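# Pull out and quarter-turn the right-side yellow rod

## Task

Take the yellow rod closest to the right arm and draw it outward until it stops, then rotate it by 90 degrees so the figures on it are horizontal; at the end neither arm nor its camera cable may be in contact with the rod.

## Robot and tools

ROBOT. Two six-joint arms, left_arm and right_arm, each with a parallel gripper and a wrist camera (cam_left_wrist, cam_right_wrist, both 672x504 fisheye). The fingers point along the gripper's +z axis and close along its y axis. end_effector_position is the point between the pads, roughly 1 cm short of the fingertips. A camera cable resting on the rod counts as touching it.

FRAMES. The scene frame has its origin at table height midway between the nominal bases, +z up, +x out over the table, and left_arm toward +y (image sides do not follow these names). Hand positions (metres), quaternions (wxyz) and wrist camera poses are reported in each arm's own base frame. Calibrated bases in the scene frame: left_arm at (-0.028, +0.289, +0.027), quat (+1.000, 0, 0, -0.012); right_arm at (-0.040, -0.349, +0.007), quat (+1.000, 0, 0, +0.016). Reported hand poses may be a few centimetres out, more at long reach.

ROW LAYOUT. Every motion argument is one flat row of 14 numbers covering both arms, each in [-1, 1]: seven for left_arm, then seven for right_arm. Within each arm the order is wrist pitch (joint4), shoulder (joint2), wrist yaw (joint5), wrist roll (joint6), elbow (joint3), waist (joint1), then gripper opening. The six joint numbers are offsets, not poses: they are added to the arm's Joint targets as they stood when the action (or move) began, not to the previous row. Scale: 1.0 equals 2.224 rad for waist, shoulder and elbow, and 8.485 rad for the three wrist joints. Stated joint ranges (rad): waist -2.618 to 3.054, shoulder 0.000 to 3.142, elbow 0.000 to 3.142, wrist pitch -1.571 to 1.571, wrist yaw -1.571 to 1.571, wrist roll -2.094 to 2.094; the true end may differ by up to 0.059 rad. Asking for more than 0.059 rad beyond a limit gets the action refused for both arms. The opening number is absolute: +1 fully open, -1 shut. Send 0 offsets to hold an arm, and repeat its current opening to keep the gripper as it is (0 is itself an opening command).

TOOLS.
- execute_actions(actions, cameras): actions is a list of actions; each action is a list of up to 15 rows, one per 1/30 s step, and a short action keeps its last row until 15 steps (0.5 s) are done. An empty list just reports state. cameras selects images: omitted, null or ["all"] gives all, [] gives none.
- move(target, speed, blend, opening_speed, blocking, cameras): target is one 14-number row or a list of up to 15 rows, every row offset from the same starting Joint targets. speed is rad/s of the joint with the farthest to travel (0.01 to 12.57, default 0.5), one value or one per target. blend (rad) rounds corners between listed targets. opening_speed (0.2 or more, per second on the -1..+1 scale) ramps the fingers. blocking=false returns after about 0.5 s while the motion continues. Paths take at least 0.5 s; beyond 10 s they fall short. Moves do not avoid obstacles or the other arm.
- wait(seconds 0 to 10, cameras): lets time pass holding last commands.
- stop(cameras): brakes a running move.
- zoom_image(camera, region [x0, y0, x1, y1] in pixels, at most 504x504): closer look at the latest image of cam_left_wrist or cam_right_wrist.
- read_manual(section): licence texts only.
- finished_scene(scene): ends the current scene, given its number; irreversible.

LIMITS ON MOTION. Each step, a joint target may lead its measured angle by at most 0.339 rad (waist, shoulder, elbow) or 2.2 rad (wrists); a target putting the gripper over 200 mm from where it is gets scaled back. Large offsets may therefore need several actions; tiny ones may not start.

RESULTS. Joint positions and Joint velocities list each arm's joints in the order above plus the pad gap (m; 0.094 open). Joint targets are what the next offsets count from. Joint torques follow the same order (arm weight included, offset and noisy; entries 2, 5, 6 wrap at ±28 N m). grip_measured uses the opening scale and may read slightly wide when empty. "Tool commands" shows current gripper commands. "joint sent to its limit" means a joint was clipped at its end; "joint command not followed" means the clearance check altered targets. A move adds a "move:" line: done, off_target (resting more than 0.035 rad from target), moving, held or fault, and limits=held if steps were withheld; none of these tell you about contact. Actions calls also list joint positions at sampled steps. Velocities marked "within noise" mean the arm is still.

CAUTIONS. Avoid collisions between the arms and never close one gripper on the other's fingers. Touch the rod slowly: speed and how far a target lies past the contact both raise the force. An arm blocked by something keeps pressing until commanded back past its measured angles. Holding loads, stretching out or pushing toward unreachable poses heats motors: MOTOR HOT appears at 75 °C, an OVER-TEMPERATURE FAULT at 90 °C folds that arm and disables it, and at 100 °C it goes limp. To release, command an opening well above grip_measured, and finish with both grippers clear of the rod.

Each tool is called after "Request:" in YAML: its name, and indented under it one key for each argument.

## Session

Request:
execute_actions:
  actions: []
  cameras: ["cam_left_wrist","cam_right_wrist"]

Scene clock: 0.00 s.
left_arm: end_effector_position=(+0.3899, -0.0004, +0.1147) grip_measured=+1.000 end_effector_quat_wxyz=(+0.609, -0.026, +0.793, +0.006) | right_arm: end_effector_position=(+0.3960, -0.0474, +0.1154) grip_measured=+1.000 end_effector_quat_wxyz=(+0.595, +0.094, +0.794, -0.086)
Joint names: [wrist pitch, shoulder, wrist yaw, wrist roll, elbow, waist]
Joint positions: left_arm=[0.911 1.495 -0.08 -0.043 0.322 -0.04 0.094] | right_arm=[0.848 1.518 0.234 0.044 0.38 -0.018 0.094]
Joint velocities: within noise
Joint torques (N m): no reading
Heat: left arm: 42 °C; right arm: 40 °C.
Joint targets: left_arm=[0.899 1.493 -0.081 -0.042 0.324 -0.040] | right_arm=[0.837 1.515 0.234 0.045 0.383 -0.018]
Tool commands: left_gripper/opening=+1.0 right_gripper/opening=+1.0
camera_calibration:
cam_left_wrist: T_world_to_cam=[[0.0222135, -0.980285, 0.196335, -0.0420869], [-0.593611, -0.170951, -0.786385, 0.357186], [0.804446, -0.0990782, -0.585705, -0.125405], [0, 0, 0, 1]] pos_world=[0.313846, 0.00737939, 0.215698]
cam_right_wrist: T_world_to_cam=[[-0.244005, -0.947103, 0.208463, 0.0183839], [-0.655393, 0.00260904, -0.755284, 0.379511], [0.714788, -0.320918, -0.621361, -0.108823], [0, 0, 0, 1]] pos_world=[0.331, -0.0185021, 0.215188]

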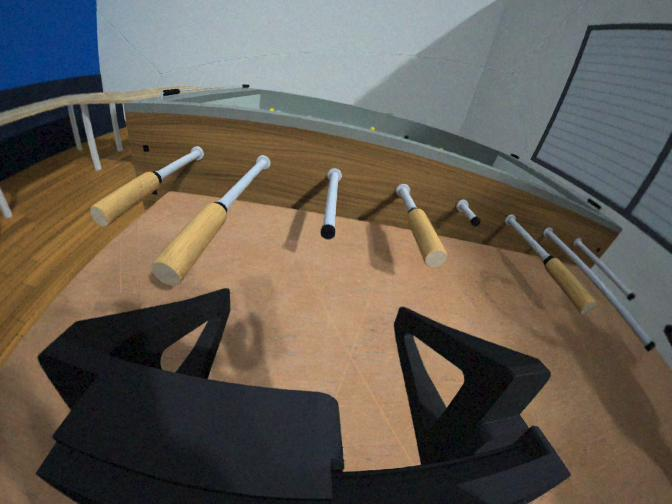

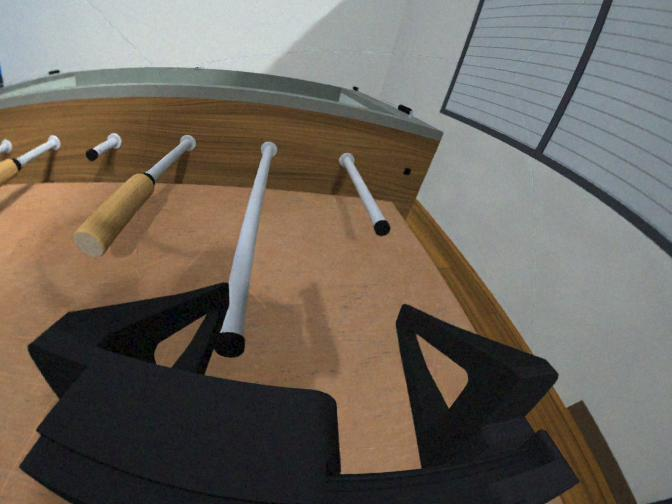

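Request:
move:
  target:
    - [0,0,0,0,0,0,1,0,-0.1124,0.02,0.005,0,0.06,1]
    - [0,0,0,0,0,0,1,0.0248,0.1152,0.0482,0.01,0.0631,0.2747,1]
  speed: 0.9
  blend: 0.1
  cameras: ["cam_right_wrist"]

Request:
zoom_image:
  camera: "cam_right_wrist"
  region: [220, 80, 520, 380]

Scene clock: 27.73 s.
left_arm: end_effector_position=(+0.3899, -0.0004, +0.1147) grip_measured=+1.000 end_effector_quat_wxyz=(+0.609, -0.026, +0.793, +0.006) | right_arm: end_effector_position=(+0.3986, +0.1408, +0.1155) grip_measured=+1.000 end_effector_quat_wxyz=(+0.641, +0.015, +0.767, -0.026)
Joint names: [wrist pitch, shoulder, wrist yaw, wrist roll, elbow, waist]
Joint positions: left_arm=[0.911 1.495 -0.08 -0.043 0.322 -0.04 0.094] | right_arm=[1.041 1.761 0.64 0.114 0.498 0.592 0.094]
Joint velocities: within noise
Joint torques (N m): left_arm=[1.9 -5.79 -0.04 0.01 5.34 -0.03] | right_arm=[1.68 -5.08 0.15 0.18 6.61 0.16]
Heat: left arm: 42 °C; right arm: 41 °C.
Joint targets: left_arm=[0.899 1.493 -0.081 -0.042 0.324 -0.040] | right_arm=[1.048 1.771 0.643 0.130 0.523 0.593]
move: done
camera_calibration:
cam_right_wrist: T_world_to_cam=[[-0.0720014, -0.976344, 0.203884, 0.133341], [-0.560928, -0.129388, -0.817691, 0.368956], [0.824728, -0.173239, -0.538342, -0.124279], [0, 0, 0, 1]] pos_world=[0.319055, 0.156395, 0.207601]
Images, in order (width x height): cam_right_wrist 672x504.

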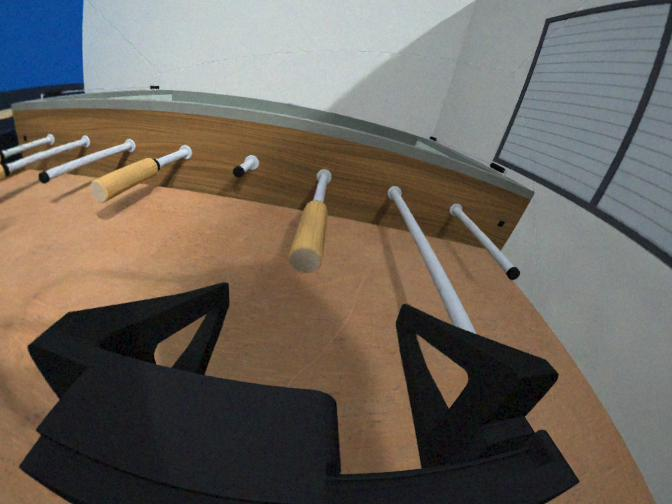

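Scaled by 1.680 from the camera's 672x504 image, which has a finer 960x720 frame.

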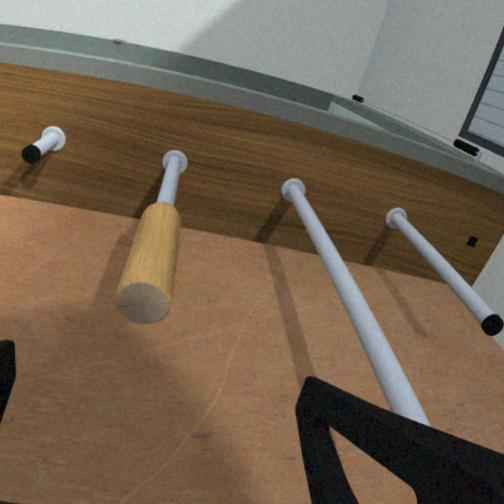

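Request:
move:
  target:
    - [0,0,0,0,0,0,1,0,0,0,-0.1921,0,0,1]
    - [0,0,0,0,0,0,1,0.0433,0.195,-0.0022,-0.1916,0.0658,-0.0228,-0.106]
  speed: [1.8,0.6]
  cameras: ["cam_right_wrist"]

Scene clock: 64.67 s.
left_arm: end_effector_position=(+0.3899, -0.0004, +0.1147) grip_measured=+1.000 end_effector_quat_wxyz=(+0.609, -0.026, +0.793, +0.006) | right_arm: end_effector_position=(+0.4422, +0.1486, +0.0636) grip_measured=-0.104 end_effector_quat_wxyz=(-0.449, +0.504, -0.547, +0.495)
Joint names: [wrist pitch, shoulder, wrist yaw, wrist roll, elbow, waist]
Joint positions: left_arm=[0.911 1.495 -0.08 -0.043 0.322 -0.04 0.094] | right_arm=[1.393 2.185 0.637 -1.498 0.658 0.551 0.042]
Joint velocities: within noise
Joint torques (N m): left_arm=[1.87 -5.75 -0.03 0.01 5.34 -0.02] | right_arm=[1.87 -6.5 -0.02 0.03 4.18 -0.75]
Heat: left arm: 42 °C; right arm: 43 °C.
Joint targets: left_arm=[0.899 1.493 -0.081 -0.042 0.324 -0.040] | right_arm=[1.415 2.205 0.624 -1.496 0.670 0.542]
move: done
camera_calibration:
cam_right_wrist: T_world_to_cam=[[0.0731213, 0.179634, 0.981012, -0.130633], [-0.45977, -0.866814, 0.192993, 0.352566], [0.885023, -0.465151, 0.0192077, -0.205626], [0, 0, 0, 1]] pos_world=[0.353634, 0.233428, 0.0640598]
Images, in order (width x height): cam_right_wrist 672x504.

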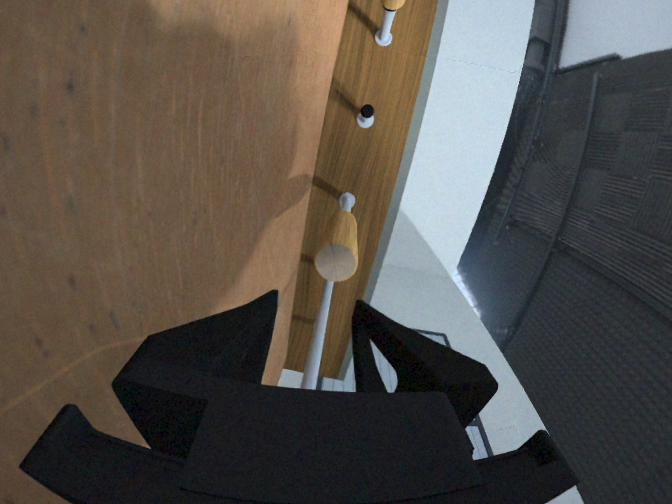

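Request:
move:
  target:
    - [0,0,0,0,0,0,1,-0.0147,0.026,-0.0096,-0.0011,0.082,-0.0365,-0.106]
    - [0,0,0,0,0,0,1,-0.0321,0.0673,-0.0181,-0.0021,0.1898,-0.0692,-0.106]
  speed: 0.4
  blend: 0.1
  cameras: ["cam_right_wrist"]

Scene clock: 75.20 s.
left_arm: end_effector_position=(+0.3899, -0.0004, +0.1147) grip_measured=+1.000 end_effector_quat_wxyz=(+0.609, -0.026, +0.793, +0.006) | right_arm: end_effector_position=(+0.5494, +0.1396, +0.0720) grip_measured=-0.104 end_effector_quat_wxyz=(+0.456, -0.495, +0.548, -0.497)
Joint names: [wrist pitch, shoulder, wrist yaw, wrist roll, elbow, waist]
Joint positions: left_arm=[0.911 1.495 -0.08 -0.043 0.322 -0.04 0.094] | right_arm=[1.156 2.33 0.484 -1.515 1.071 0.394 0.042]
Joint velocities: within noise
Joint torques (N m): left_arm=[1.87 -5.76 -0.03 0.02 5.37 -0.09] | right_arm=[1.64 -8.4 -0.05 0.02 6.32 -0.47]
Heat: left arm: 42 °C; right arm: 44 °C.
Joint targets: left_arm=[0.899 1.493 -0.081 -0.042 0.324 -0.040] | right_arm=[1.143 2.355 0.471 -1.514 1.092 0.388]
move: done; blend cut to 0.0912 rad at target 1
camera_calibration:
cam_right_wrist: T_world_to_cam=[[0.0561163, 0.166368, 0.984466, -0.134219], [-0.46683, -0.867227, 0.173166, 0.397713], [0.882565, -0.469295, 0.0290001, -0.303624], [0, 0, 0, 1]] pos_world=[0.461164, 0.224748, 0.072069]
Images, in order (width x height): cam_right_wrist 672x504.

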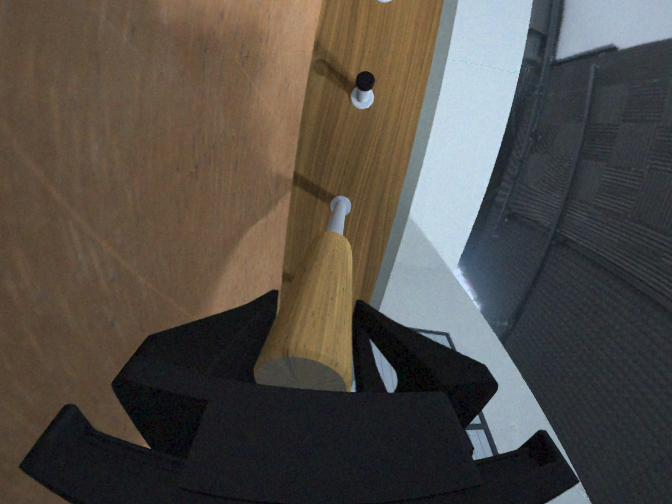

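Request:
move:
  target: [0,0,0,0,0,0,1,0,0,0,0,0,0,-0.6]
  opening_speed: 0.8
  cameras: ["cam_right_wrist"]

Scene clock: 79.67 s.
left_arm: end_effector_position=(+0.3899, -0.0004, +0.1147) grip_measured=+1.000 end_effector_quat_wxyz=(+0.609, -0.026, +0.793, +0.006) | right_arm: end_effector_position=(+0.5494, +0.1397, +0.0725) grip_measured=-0.278 end_effector_quat_wxyz=(+0.456, -0.496, +0.546, -0.498)
Joint names: [wrist pitch, shoulder, wrist yaw, wrist roll, elbow, waist]
Joint positions: left_arm=[0.911 1.495 -0.08 -0.043 0.322 -0.04 0.094] | right_arm=[1.161 2.331 0.484 -1.52 1.071 0.394 0.034]
Joint velocities: within noise
Joint torques (N m): left_arm=[1.88 -5.78 -0.04 0.01 5.33 -0.08] | right_arm=[1.56 -8.51 -0.07 0.08 6.32 -0.47]
Heat: left arm: 41 °C; right arm: 44 °C.
Joint targets: left_arm=[0.899 1.493 -0.081 -0.042 0.324 -0.040] | right_arm=[1.143 2.354 0.471 -1.514 1.092 0.388]
move: done
camera_calibration:
cam_right_wrist: T_world_to_cam=[[0.052938, 0.169791, 0.984057, -0.13348], [-0.466601, -0.867042, 0.174702, 0.397454], [0.882882, -0.468411, 0.0333252, -0.304284], [0, 0, 0, 1]] pos_world=[0.461165, 0.224743, 0.0720561]
Images, in order (width x height): cam_right_wrist 672x504.

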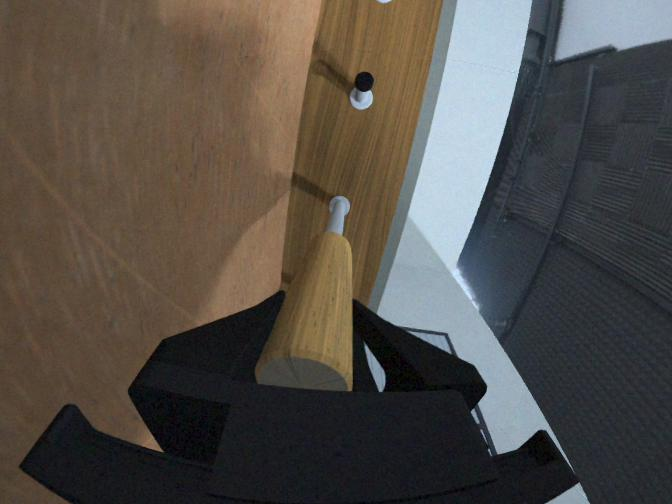

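Request:
move:
  target:
    - [0,0,0,0,0,0,1,0.0076,0.007,-0.0102,0.09,-0.0067,-0.0107,-0.6]
    - [0,0,0,0,0,0,1,0.0238,0.036,-0.0168,0.1843,-0.0013,-0.0178,-0.6]
    - [0,0,0,0,0,0,1,0.0198,-0.038,-0.0103,0.1888,-0.105,0.0069,-0.6]
    - [0,0,0,0,0,0,1,0.0002,-0.1366,-0.0038,0.1975,-0.1963,0.0374,-0.6]
    - [0,0,0,0,0,0,1,-0.0131,-0.1922,0.0002,0.2034,-0.237,0.0574,-0.6]
  speed: [1.0,1.0,0.45,0.4,0.2]
  blend: [0.1,0.03,0.08,0.05,0]

Scene clock: 116.77 s.
left_arm: end_effector_position=(+0.3899, -0.0004, +0.1147) grip_measured=+1.000 end_effector_quat_wxyz=(+0.609, -0.026, +0.793, +0.006) | right_arm: end_effector_position=(+0.4636, +0.1454, +0.0697) grip_measured=-0.300 end_effector_quat_wxyz=(+0.610, +0.023, +0.791, +0.030)
Joint names: [wrist pitch, shoulder, wrist yaw, wrist roll, elbow, waist]
Joint positions: left_arm=[0.911 1.495 -0.08 -0.043 0.322 -0.04 0.094] | right_arm=[1.031 2.024 0.415 0.194 0.712 0.45 0.033]
Joint velocities: within noise
Joint torques (N m): left_arm=[1.87 -5.76 -0.03 0.01 5.33 -0.06] | right_arm=[1.73 -16.01 0.78 0.17 -6.65 5.93]
Heat: left arm: 41 °C; right arm: 43 °C.
Joint targets: left_arm=[0.899 1.493 -0.081 -0.042 0.324 -0.040] | right_arm=[1.031 1.927 0.473 0.212 0.565 0.516]
move: off_target (right_arm); right_arm: the elbow is farthest, 0.147 rad from its target
camera_calibration:
cam_left_wrist: T_world_to_cam=[[0.0222135, -0.980285, 0.196335, -0.0420869], [-0.593611, -0.170951, -0.786385, 0.357186], [0.804446, -0.0990782, -0.585705, -0.125405], [0, 0, 0, 1]] pos_world=[0.313846, 0.00737939, 0.215698]
cam_right_wrist: T_world_to_cam=[[-0.00164403, -0.993984, 0.109514, 0.128285], [-0.61621, -0.0852444, -0.782955, 0.385315], [0.78758, -0.0687709, -0.612362, -0.194582], [0, 0, 0, 1]] pos_world=[0.390895, 0.146978, 0.168481]

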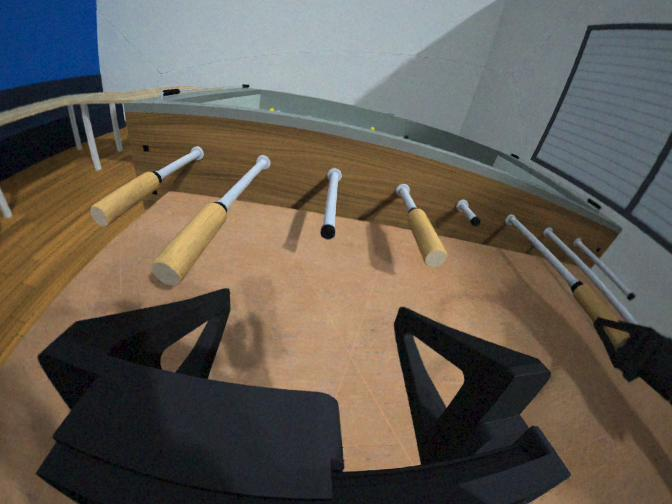

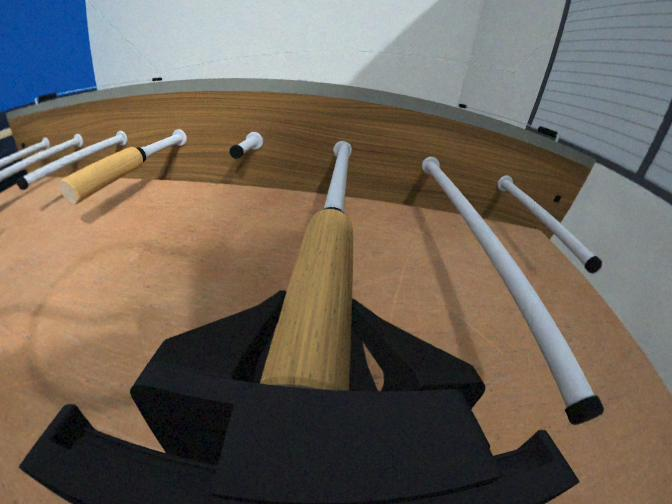

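Request:
move:
  target: [0,0,0,0,0,0,1,-0.0107,-0.0445,0.0022,0.0047,-0.0326,0.002,-0.6]
  speed: 0.25
  cameras: ["cam_right_wrist"]

Scene clock: 129.67 s.
left_arm: end_effector_position=(+0.3899, -0.0004, +0.1147) grip_measured=+1.000 end_effector_quat_wxyz=(+0.609, -0.026, +0.793, +0.006) | right_arm: end_effector_position=(+0.4598, +0.1433, +0.0739) grip_measured=-0.303 end_effector_quat_wxyz=(+0.594, +0.036, +0.802, +0.043)
Joint names: [wrist pitch, shoulder, wrist yaw, wrist roll, elbow, waist]
Joint positions: left_arm=[0.911 1.495 -0.08 -0.043 0.322 -0.04 0.094] | right_arm=[0.938 1.965 0.397 0.244 0.707 0.444 0.033]
Joint velocities: within noise
Joint torques (N m): left_arm=[1.88 -5.78 -0.04 0.02 5.33 -0.08] | right_arm=[1.73 -19.11 1.15 0.08 -11.69 6.91]
Heat: left arm: 41 °C; right arm: 46 °C.
Joint targets: left_arm=[0.899 1.493 -0.081 -0.042 0.324 -0.040] | right_arm=[0.940 1.828 0.491 0.252 0.492 0.521]
move: off_target (right_arm); right_arm: the elbow is farthest, 0.215 rad from its target
camera_calibration:
cam_right_wrist: T_world_to_cam=[[-0.00132778, -0.997256, 0.074017, 0.128732], [-0.645877, -0.0556524, -0.76141, 0.393863], [0.76344, -0.0488169, -0.644031, -0.178595], [0, 0, 0, 1]] pos_world=[0.390905, 0.14158, 0.175343]
Images, in order (width x height): cam_right_wrist 672x504.

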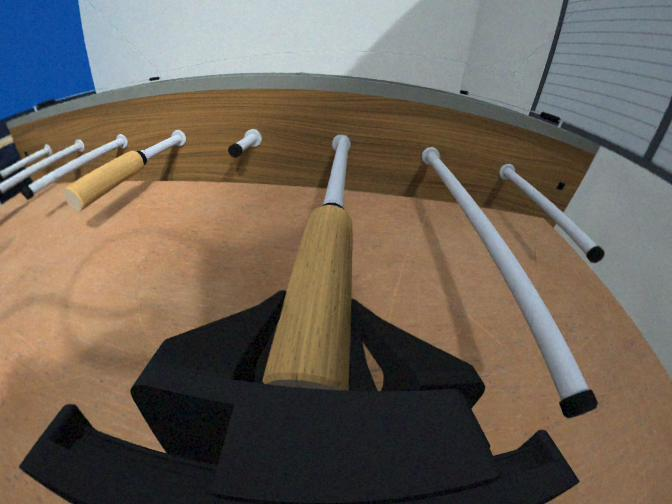

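Request:
move:
  target: [0,0,0,0,0,0,1,0,0.0576,-0.0106,-0.0112,0.0886,-0.0328,-0.6]
  speed: 0.5
  cameras: ["cam_right_wrist"]

Scene clock: 143.37 s.
left_arm: end_effector_position=(+0.3899, -0.0004, +0.1147) grip_measured=+1.000 end_effector_quat_wxyz=(+0.609, -0.026, +0.793, +0.006) | right_arm: end_effector_position=(+0.4642, +0.1444, +0.0713) grip_measured=-0.303 end_effector_quat_wxyz=(+0.590, +0.022, +0.806, +0.036)
Joint names: [wrist pitch, shoulder, wrist yaw, wrist roll, elbow, waist]
Joint positions: left_arm=[0.911 1.495 -0.08 -0.043 0.322 -0.04 0.094] | right_arm=[0.916 1.976 0.384 0.217 0.729 0.437 0.033]
Joint velocities: within noise
Joint torques (N m): left_arm=[1.88 -5.79 -0.03 0.01 5.31 -0.06] | right_arm=[1.93 -9.47 0.3 -0.61 1.89 0.92]
Heat: left arm: 41 °C; right arm: 49 °C.
Joint targets: left_arm=[0.899 1.493 -0.081 -0.042 0.324 -0.040] | right_arm=[0.941 1.956 0.402 0.157 0.689 0.447]
move: off_target (right_arm); right_arm: the wrist roll is farthest, 0.060 rad from its target
camera_calibration:
cam_right_wrist: T_world_to_cam=[[0.013408, -0.994824, 0.10072, 0.120994], [-0.653704, -0.0849428, -0.751968, 0.402049], [0.756632, -0.0557587, -0.651459, -0.178853], [0, 0, 0, 1]] pos_world=[0.396525, 0.144547, 0.173626]
Images, in order (width x height): cam_right_wrist 672x504.

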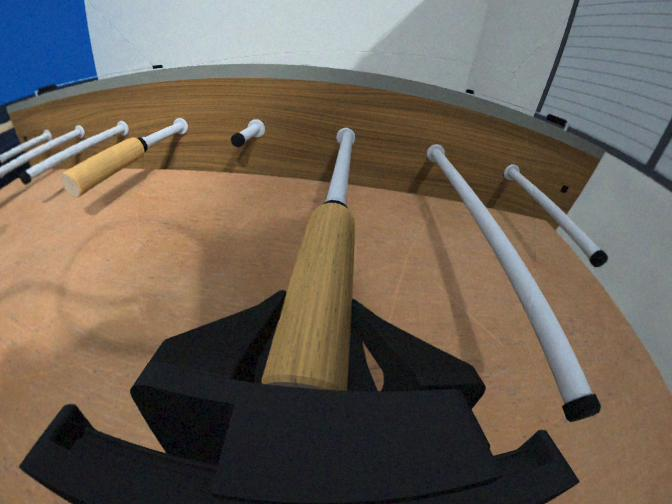

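Request:
move:
  target:
    - [0,0,0,0,0,0,1,0,0,0,0,0,0,0.7]
    - [0,0,0,0,0,0,1,-0.0483,-0.3345,0,0,-0.1619,0,0.7]
    - [0,0,0,0,0,0,1,-0.111,-0.16,0,0,0.2747,0,0.7]
  speed: [0.5,0.9,1.2]
  blend: [0,0.1,0]
  cameras: ["cam_right_wrist"]

Request:
zoom_image:
  camera: "cam_right_wrist"
  region: [140, 60, 520, 300]

Scene clock: 153.40 s.
left_arm: end_effector_position=(+0.3899, -0.0004, +0.1147) grip_measured=+1.000 end_effector_quat_wxyz=(+0.609, -0.026, +0.793, +0.006) | right_arm: end_effector_position=(+0.4808, +0.1525, +0.2946) grip_measured=+0.698 end_effector_quat_wxyz=(+0.603, +0.006, +0.798, +0.020)
Joint names: [wrist pitch, shoulder, wrist yaw, wrist roll, elbow, waist]
Joint positions: left_arm=[0.911 1.495 -0.08 -0.043 0.322 -0.04 0.094] | right_arm=[0.012 1.587 0.401 0.161 1.274 0.444 0.08]
Joint velocities: within noise
Joint torques (N m): left_arm=[1.88 -5.81 -0.03 0.02 5.31 -0.05] | right_arm=[1.61 -5.93 0.12 -0.04 9.4 0.42]
Heat: left arm: 41 °C; right arm: 47 °C.
Joint targets: left_arm=[0.899 1.493 -0.081 -0.042 0.324 -0.040] | right_arm=[-0.001 1.600 0.402 0.157 1.300 0.448]
move: done
camera_calibration:
cam_right_wrist: T_world_to_cam=[[0.0158564, -0.989058, 0.146671, 0.0906829], [-0.629475, -0.123846, -0.767088, 0.58018], [0.776859, -0.0801626, -0.624551, -0.059549], [0, 0, 0, 1]] pos_world=[0.410032, 0.15677, 0.394557]
Images, in order (width x height): cam_right_wrist 672x504.

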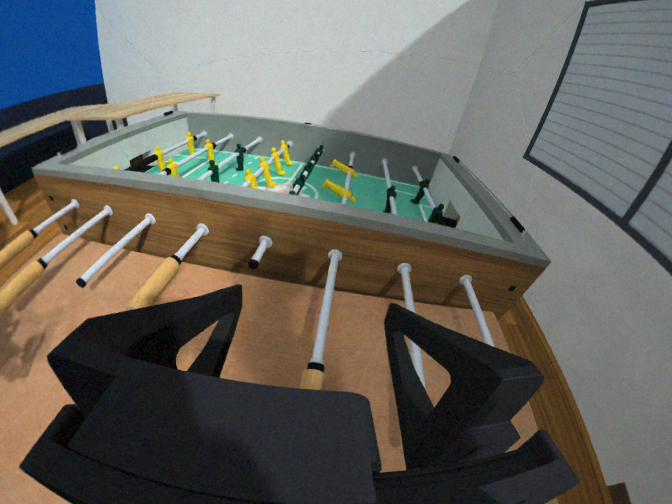

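Scaled by 1.326 from the camera's 672x504 image, which has a finer 960x720 frame.

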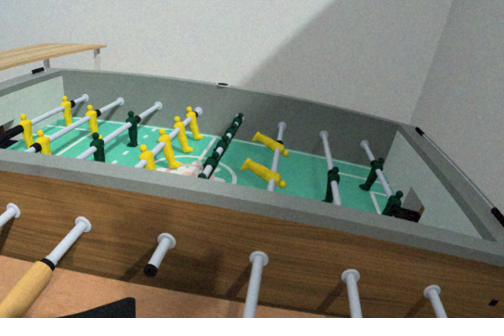

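Request:
zoom_image:
  camera: "cam_right_wrist"
  region: [280, 140, 400, 220]

Scaled by 4.200 from the camera's 672x504 image, which has a finer 960x720 frame.

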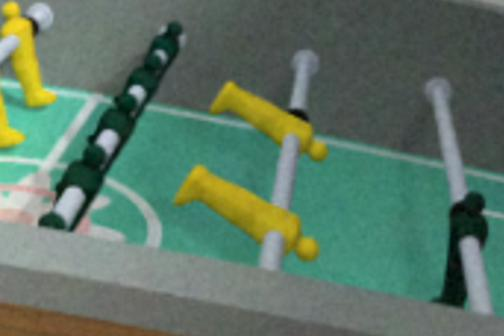

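Request:
move:
  target:
    - [0,0,0,0,0,0,1,0.0627,-0.1745,0,0.0141,-0.4366,0,0.7]
    - [0,0,0,0,0,0,1,0.111,0.16,0,0.0141,-0.2747,0,-0.6]
    - [0,0,0,0,0,0,1,0.111,0.16,0,-0.022,-0.2747,0,-0.6]
  speed: [1.2,0.6,0.5]
  blend: [0.05,0,0]
  opening_speed: 1.2
  cameras: ["cam_right_wrist"]

Scene clock: 188.83 s.
left_arm: end_effector_position=(+0.3899, -0.0004, +0.1147) grip_measured=+1.000 end_effector_quat_wxyz=(+0.609, -0.026, +0.793, +0.006) | right_arm: end_effector_position=(+0.4493, +0.1436, +0.0710) grip_measured=-0.281 end_effector_quat_wxyz=(+0.591, -0.044, +0.805, -0.023)
Joint names: [wrist pitch, shoulder, wrist yaw, wrist roll, elbow, waist]
Joint positions: left_arm=[0.911 1.495 -0.08 -0.043 0.322 -0.04 0.094] | right_arm=[0.933 1.946 0.427 0.05 0.676 0.465 0.034]
Joint velocities: within noise
Joint torques (N m): left_arm=[1.87 -5.71 -0.04 0.02 5.33 -0.06] | right_arm=[1.76 -6.67 -0.15 -0.88 5.7 -1.47]
Heat: left arm: 41 °C; right arm: 44 °C.
Joint targets: left_arm=[0.899 1.493 -0.081 -0.042 0.324 -0.040] | right_arm=[0.941 1.956 0.401 -0.030 0.689 0.448]
move: off_target (right_arm); right_arm: the wrist roll is farthest, 0.080 rad from its target
camera_calibration:
cam_right_wrist: T_world_to_cam=[[0.0485151, -0.961091, 0.271939, 0.0875669], [-0.644161, -0.238181, -0.726861, 0.407929], [0.76335, -0.139909, -0.630653, -0.160274], [0, 0, 0, 1]] pos_world=[0.380869, 0.158897, 0.171618]
Images, in order (width x height): cam_right_wrist 672x504.

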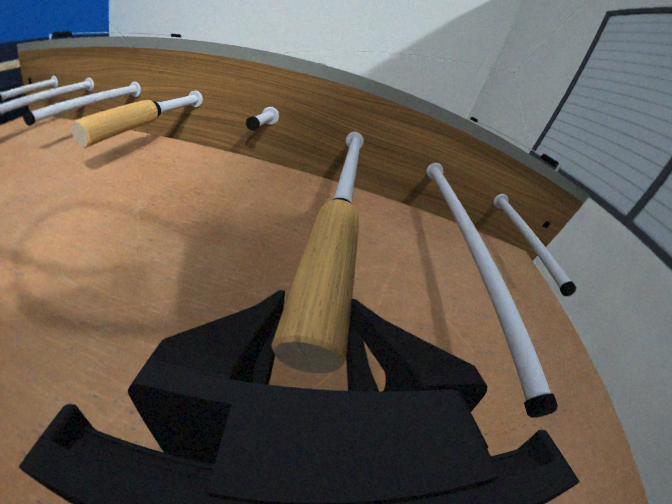

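Request:
move:
  target:
    - [0,0,0,0,0,0,1,0.0012,-0.025,0,-0.0094,-0.03,0,-0.6]
    - [0,0,0,0,0,0,1,0.0,-0.006,0.0025,-0.0045,-0.004,0.006,-0.6]
  speed: [0.15,0.3]
  cameras: ["cam_right_wrist"]

Scene clock: 197.87 s.
left_arm: end_effector_position=(+0.3899, -0.0004, +0.1147) grip_measured=+1.000 end_effector_quat_wxyz=(+0.609, -0.026, +0.793, +0.006) | right_arm: end_effector_position=(+0.4489, +0.1436, +0.0727) grip_measured=-0.276 end_effector_quat_wxyz=(+0.592, -0.065, +0.802, -0.046)
Joint names: [wrist pitch, shoulder, wrist yaw, wrist roll, elbow, waist]
Joint positions: left_arm=[0.911 1.495 -0.08 -0.043 0.322 -0.04 0.094] | right_arm=[0.938 1.946 0.445 -0.012 0.676 0.471 0.034]
Joint velocities: within noise
Joint torques (N m): left_arm=[1.89 -5.78 -0.03 0.02 5.38 -0.08] | right_arm=[1.74 -7.65 -0.11 -0.61 4.94 -0.84]
Heat: left arm: 41 °C; right arm: 44 °C.
Joint targets: left_arm=[0.899 1.493 -0.081 -0.042 0.324 -0.040] | right_arm=[0.941 1.943 0.423 -0.068 0.680 0.461]
move: off_target (right_arm); right_arm: the wrist roll is farthest, 0.057 rad from its target
camera_calibration:
cam_right_wrist: T_world_to_cam=[[0.0537614, -0.941986, 0.331318, 0.0777386], [-0.636597, -0.287961, -0.715418, 0.411777], [0.76932, -0.172454, -0.615147, -0.158037], [0, 0, 0, 1]] pos_world=[0.379538, 0.16455, 0.171621]
Images, in order (width x height): cam_right_wrist 672x504.

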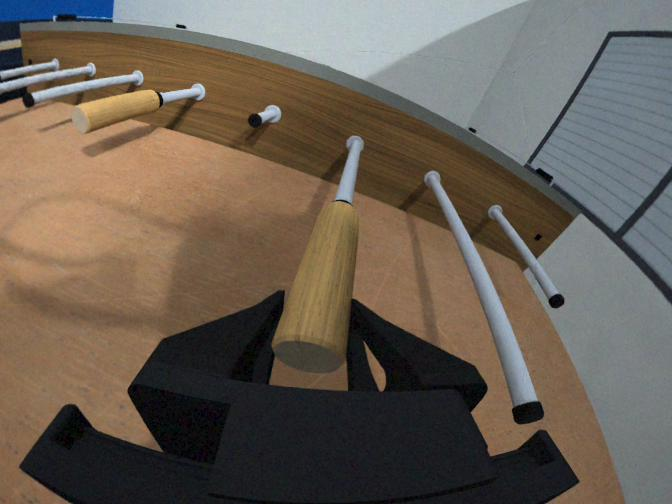

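Request:
move:
  target:
    - [0,0,0,0,0,0,1,-0.007,-0.045,0.001,0,-0.05,0.008,-0.6]
  speed: 0.25
  cameras: ["cam_right_wrist"]

Scene clock: 203.33 s.
left_arm: end_effector_position=(+0.3899, -0.0004, +0.1147) grip_measured=+1.000 end_effector_quat_wxyz=(+0.609, -0.026, +0.793, +0.006) | right_arm: end_effector_position=(+0.4445, +0.1433, +0.0738) grip_measured=-0.276 end_effector_quat_wxyz=(+0.588, -0.070, +0.804, -0.044)
Joint names: [wrist pitch, shoulder, wrist yaw, wrist roll, elbow, waist]
Joint positions: left_arm=[0.911 1.495 -0.08 -0.043 0.322 -0.04 0.094] | right_arm=[0.919 1.921 0.435 -0.012 0.661 0.471 0.034]
Joint velocities: within noise
Joint torques (N m): left_arm=[1.88 -5.76 -0.03 0.01 5.35 -0.03] | right_arm=[1.37 -13.83 0.09 -0.61 -2.02 0.7]
Heat: left arm: 41 °C; right arm: 44 °C.
Joint targets: left_arm=[0.899 1.493 -0.081 -0.042 0.324 -0.040] | right_arm=[0.881 1.843 0.431 -0.068 0.569 0.479]
move: off_target (right_arm); right_arm: the elbow is farthest, 0.092 rad from its target
camera_calibration:
cam_right_wrist: T_world_to_cam=[[0.0662776, -0.940911, 0.332104, 0.0715585], [-0.640861, -0.295252, -0.708606, 0.412168], [0.76479, -0.165868, -0.622562, -0.152392], [0, 0, 0, 1]] pos_world=[0.375948, 0.163747, 0.173426]
Images, in order (width x height): cam_right_wrist 672x504.

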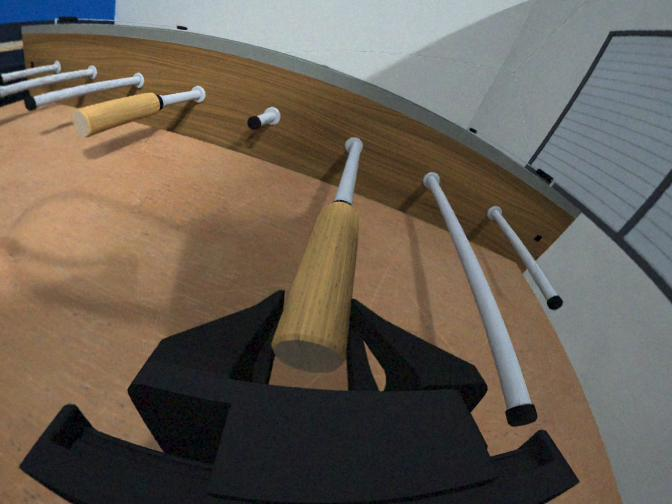

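Request:
move:
  target:
    - [0,0,0,0,0,0,1,0.004,0.0288,0,0.0035,0.0373,-0.002,-0.6]
    - [0,0,0,0,0,0,1,0.004,0.0288,0,0.0035,0.0373,-0.002,0.7]
    - [0,0,0,0,0,0,1,-0.0411,-0.2837,0,0.0035,-0.1079,0,0.7]
    - [0,0,0,0,0,0,1,-0.1038,-0.1093,0,0.02,0.3287,0,0.7]
  speed: [0.3,0.5,0.9,1.2]
  blend: [0,0,0.1,0]
  cameras: ["cam_right_wrist"]

Request:
zoom_image:
  camera: "cam_right_wrist"
  region: [270, 130, 390, 210]

Scene clock: 217.33 s.
left_arm: end_effector_position=(+0.3899, -0.0004, +0.1147) grip_measured=+1.000 end_effector_quat_wxyz=(+0.609, -0.026, +0.793, +0.006) | right_arm: end_effector_position=(+0.4764, +0.1615, +0.2959) grip_measured=+0.698 end_effector_quat_wxyz=(+0.605, -0.026, +0.796, -0.005)
Joint names: [wrist pitch, shoulder, wrist yaw, wrist roll, elbow, waist]
Joint positions: left_arm=[0.911 1.495 -0.08 -0.043 0.322 -0.04 0.094] | right_arm=[0.014 1.586 0.432 0.086 1.274 0.474 0.08]
Joint velocities: within noise
Joint torques (N m): left_arm=[1.89 -5.79 -0.03 0.02 5.38 -0.08] | right_arm=[1.62 -5.91 0.11 0.14 9.39 0.49]
Heat: left arm: 40 °C; right arm: 44 °C.
Joint targets: left_arm=[0.899 1.493 -0.081 -0.042 0.324 -0.040] | right_arm=[0.000 1.599 0.431 0.102 1.300 0.479]
move: done
camera_calibration:
cam_right_wrist: T_world_to_cam=[[0.0347059, -0.97391, 0.224264, 0.0651003], [-0.620128, -0.196961, -0.759374, 0.584637], [0.783733, -0.112717, -0.610784, -0.0566473], [0, 0, 0, 1]] pos_world=[0.404687, 0.172167, 0.394759]
Images, in order (width x height): cam_right_wrist 672x504.

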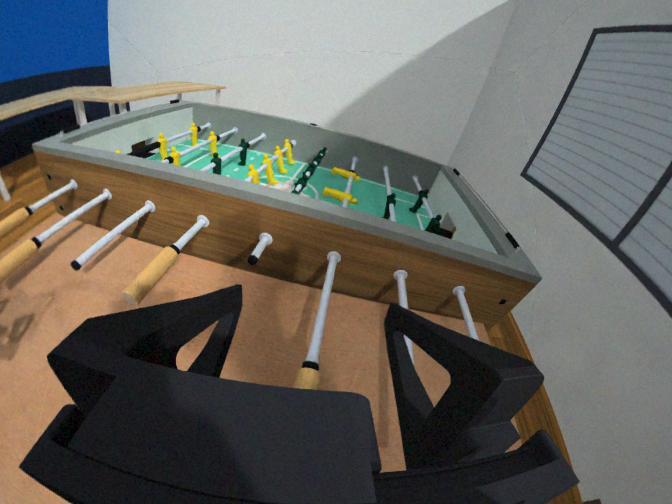

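Scaled by 4.200 from the camera's 672x504 image, which has a finer 960x720 frame.

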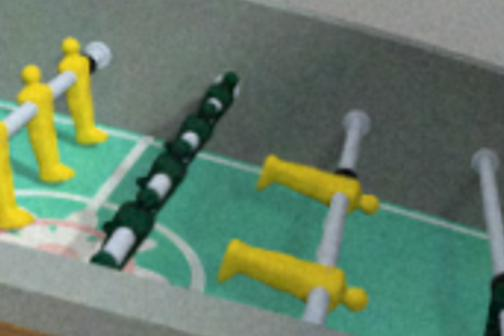

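Request:
finished_scene:
  scene: 2

The scene is finished: the task was done.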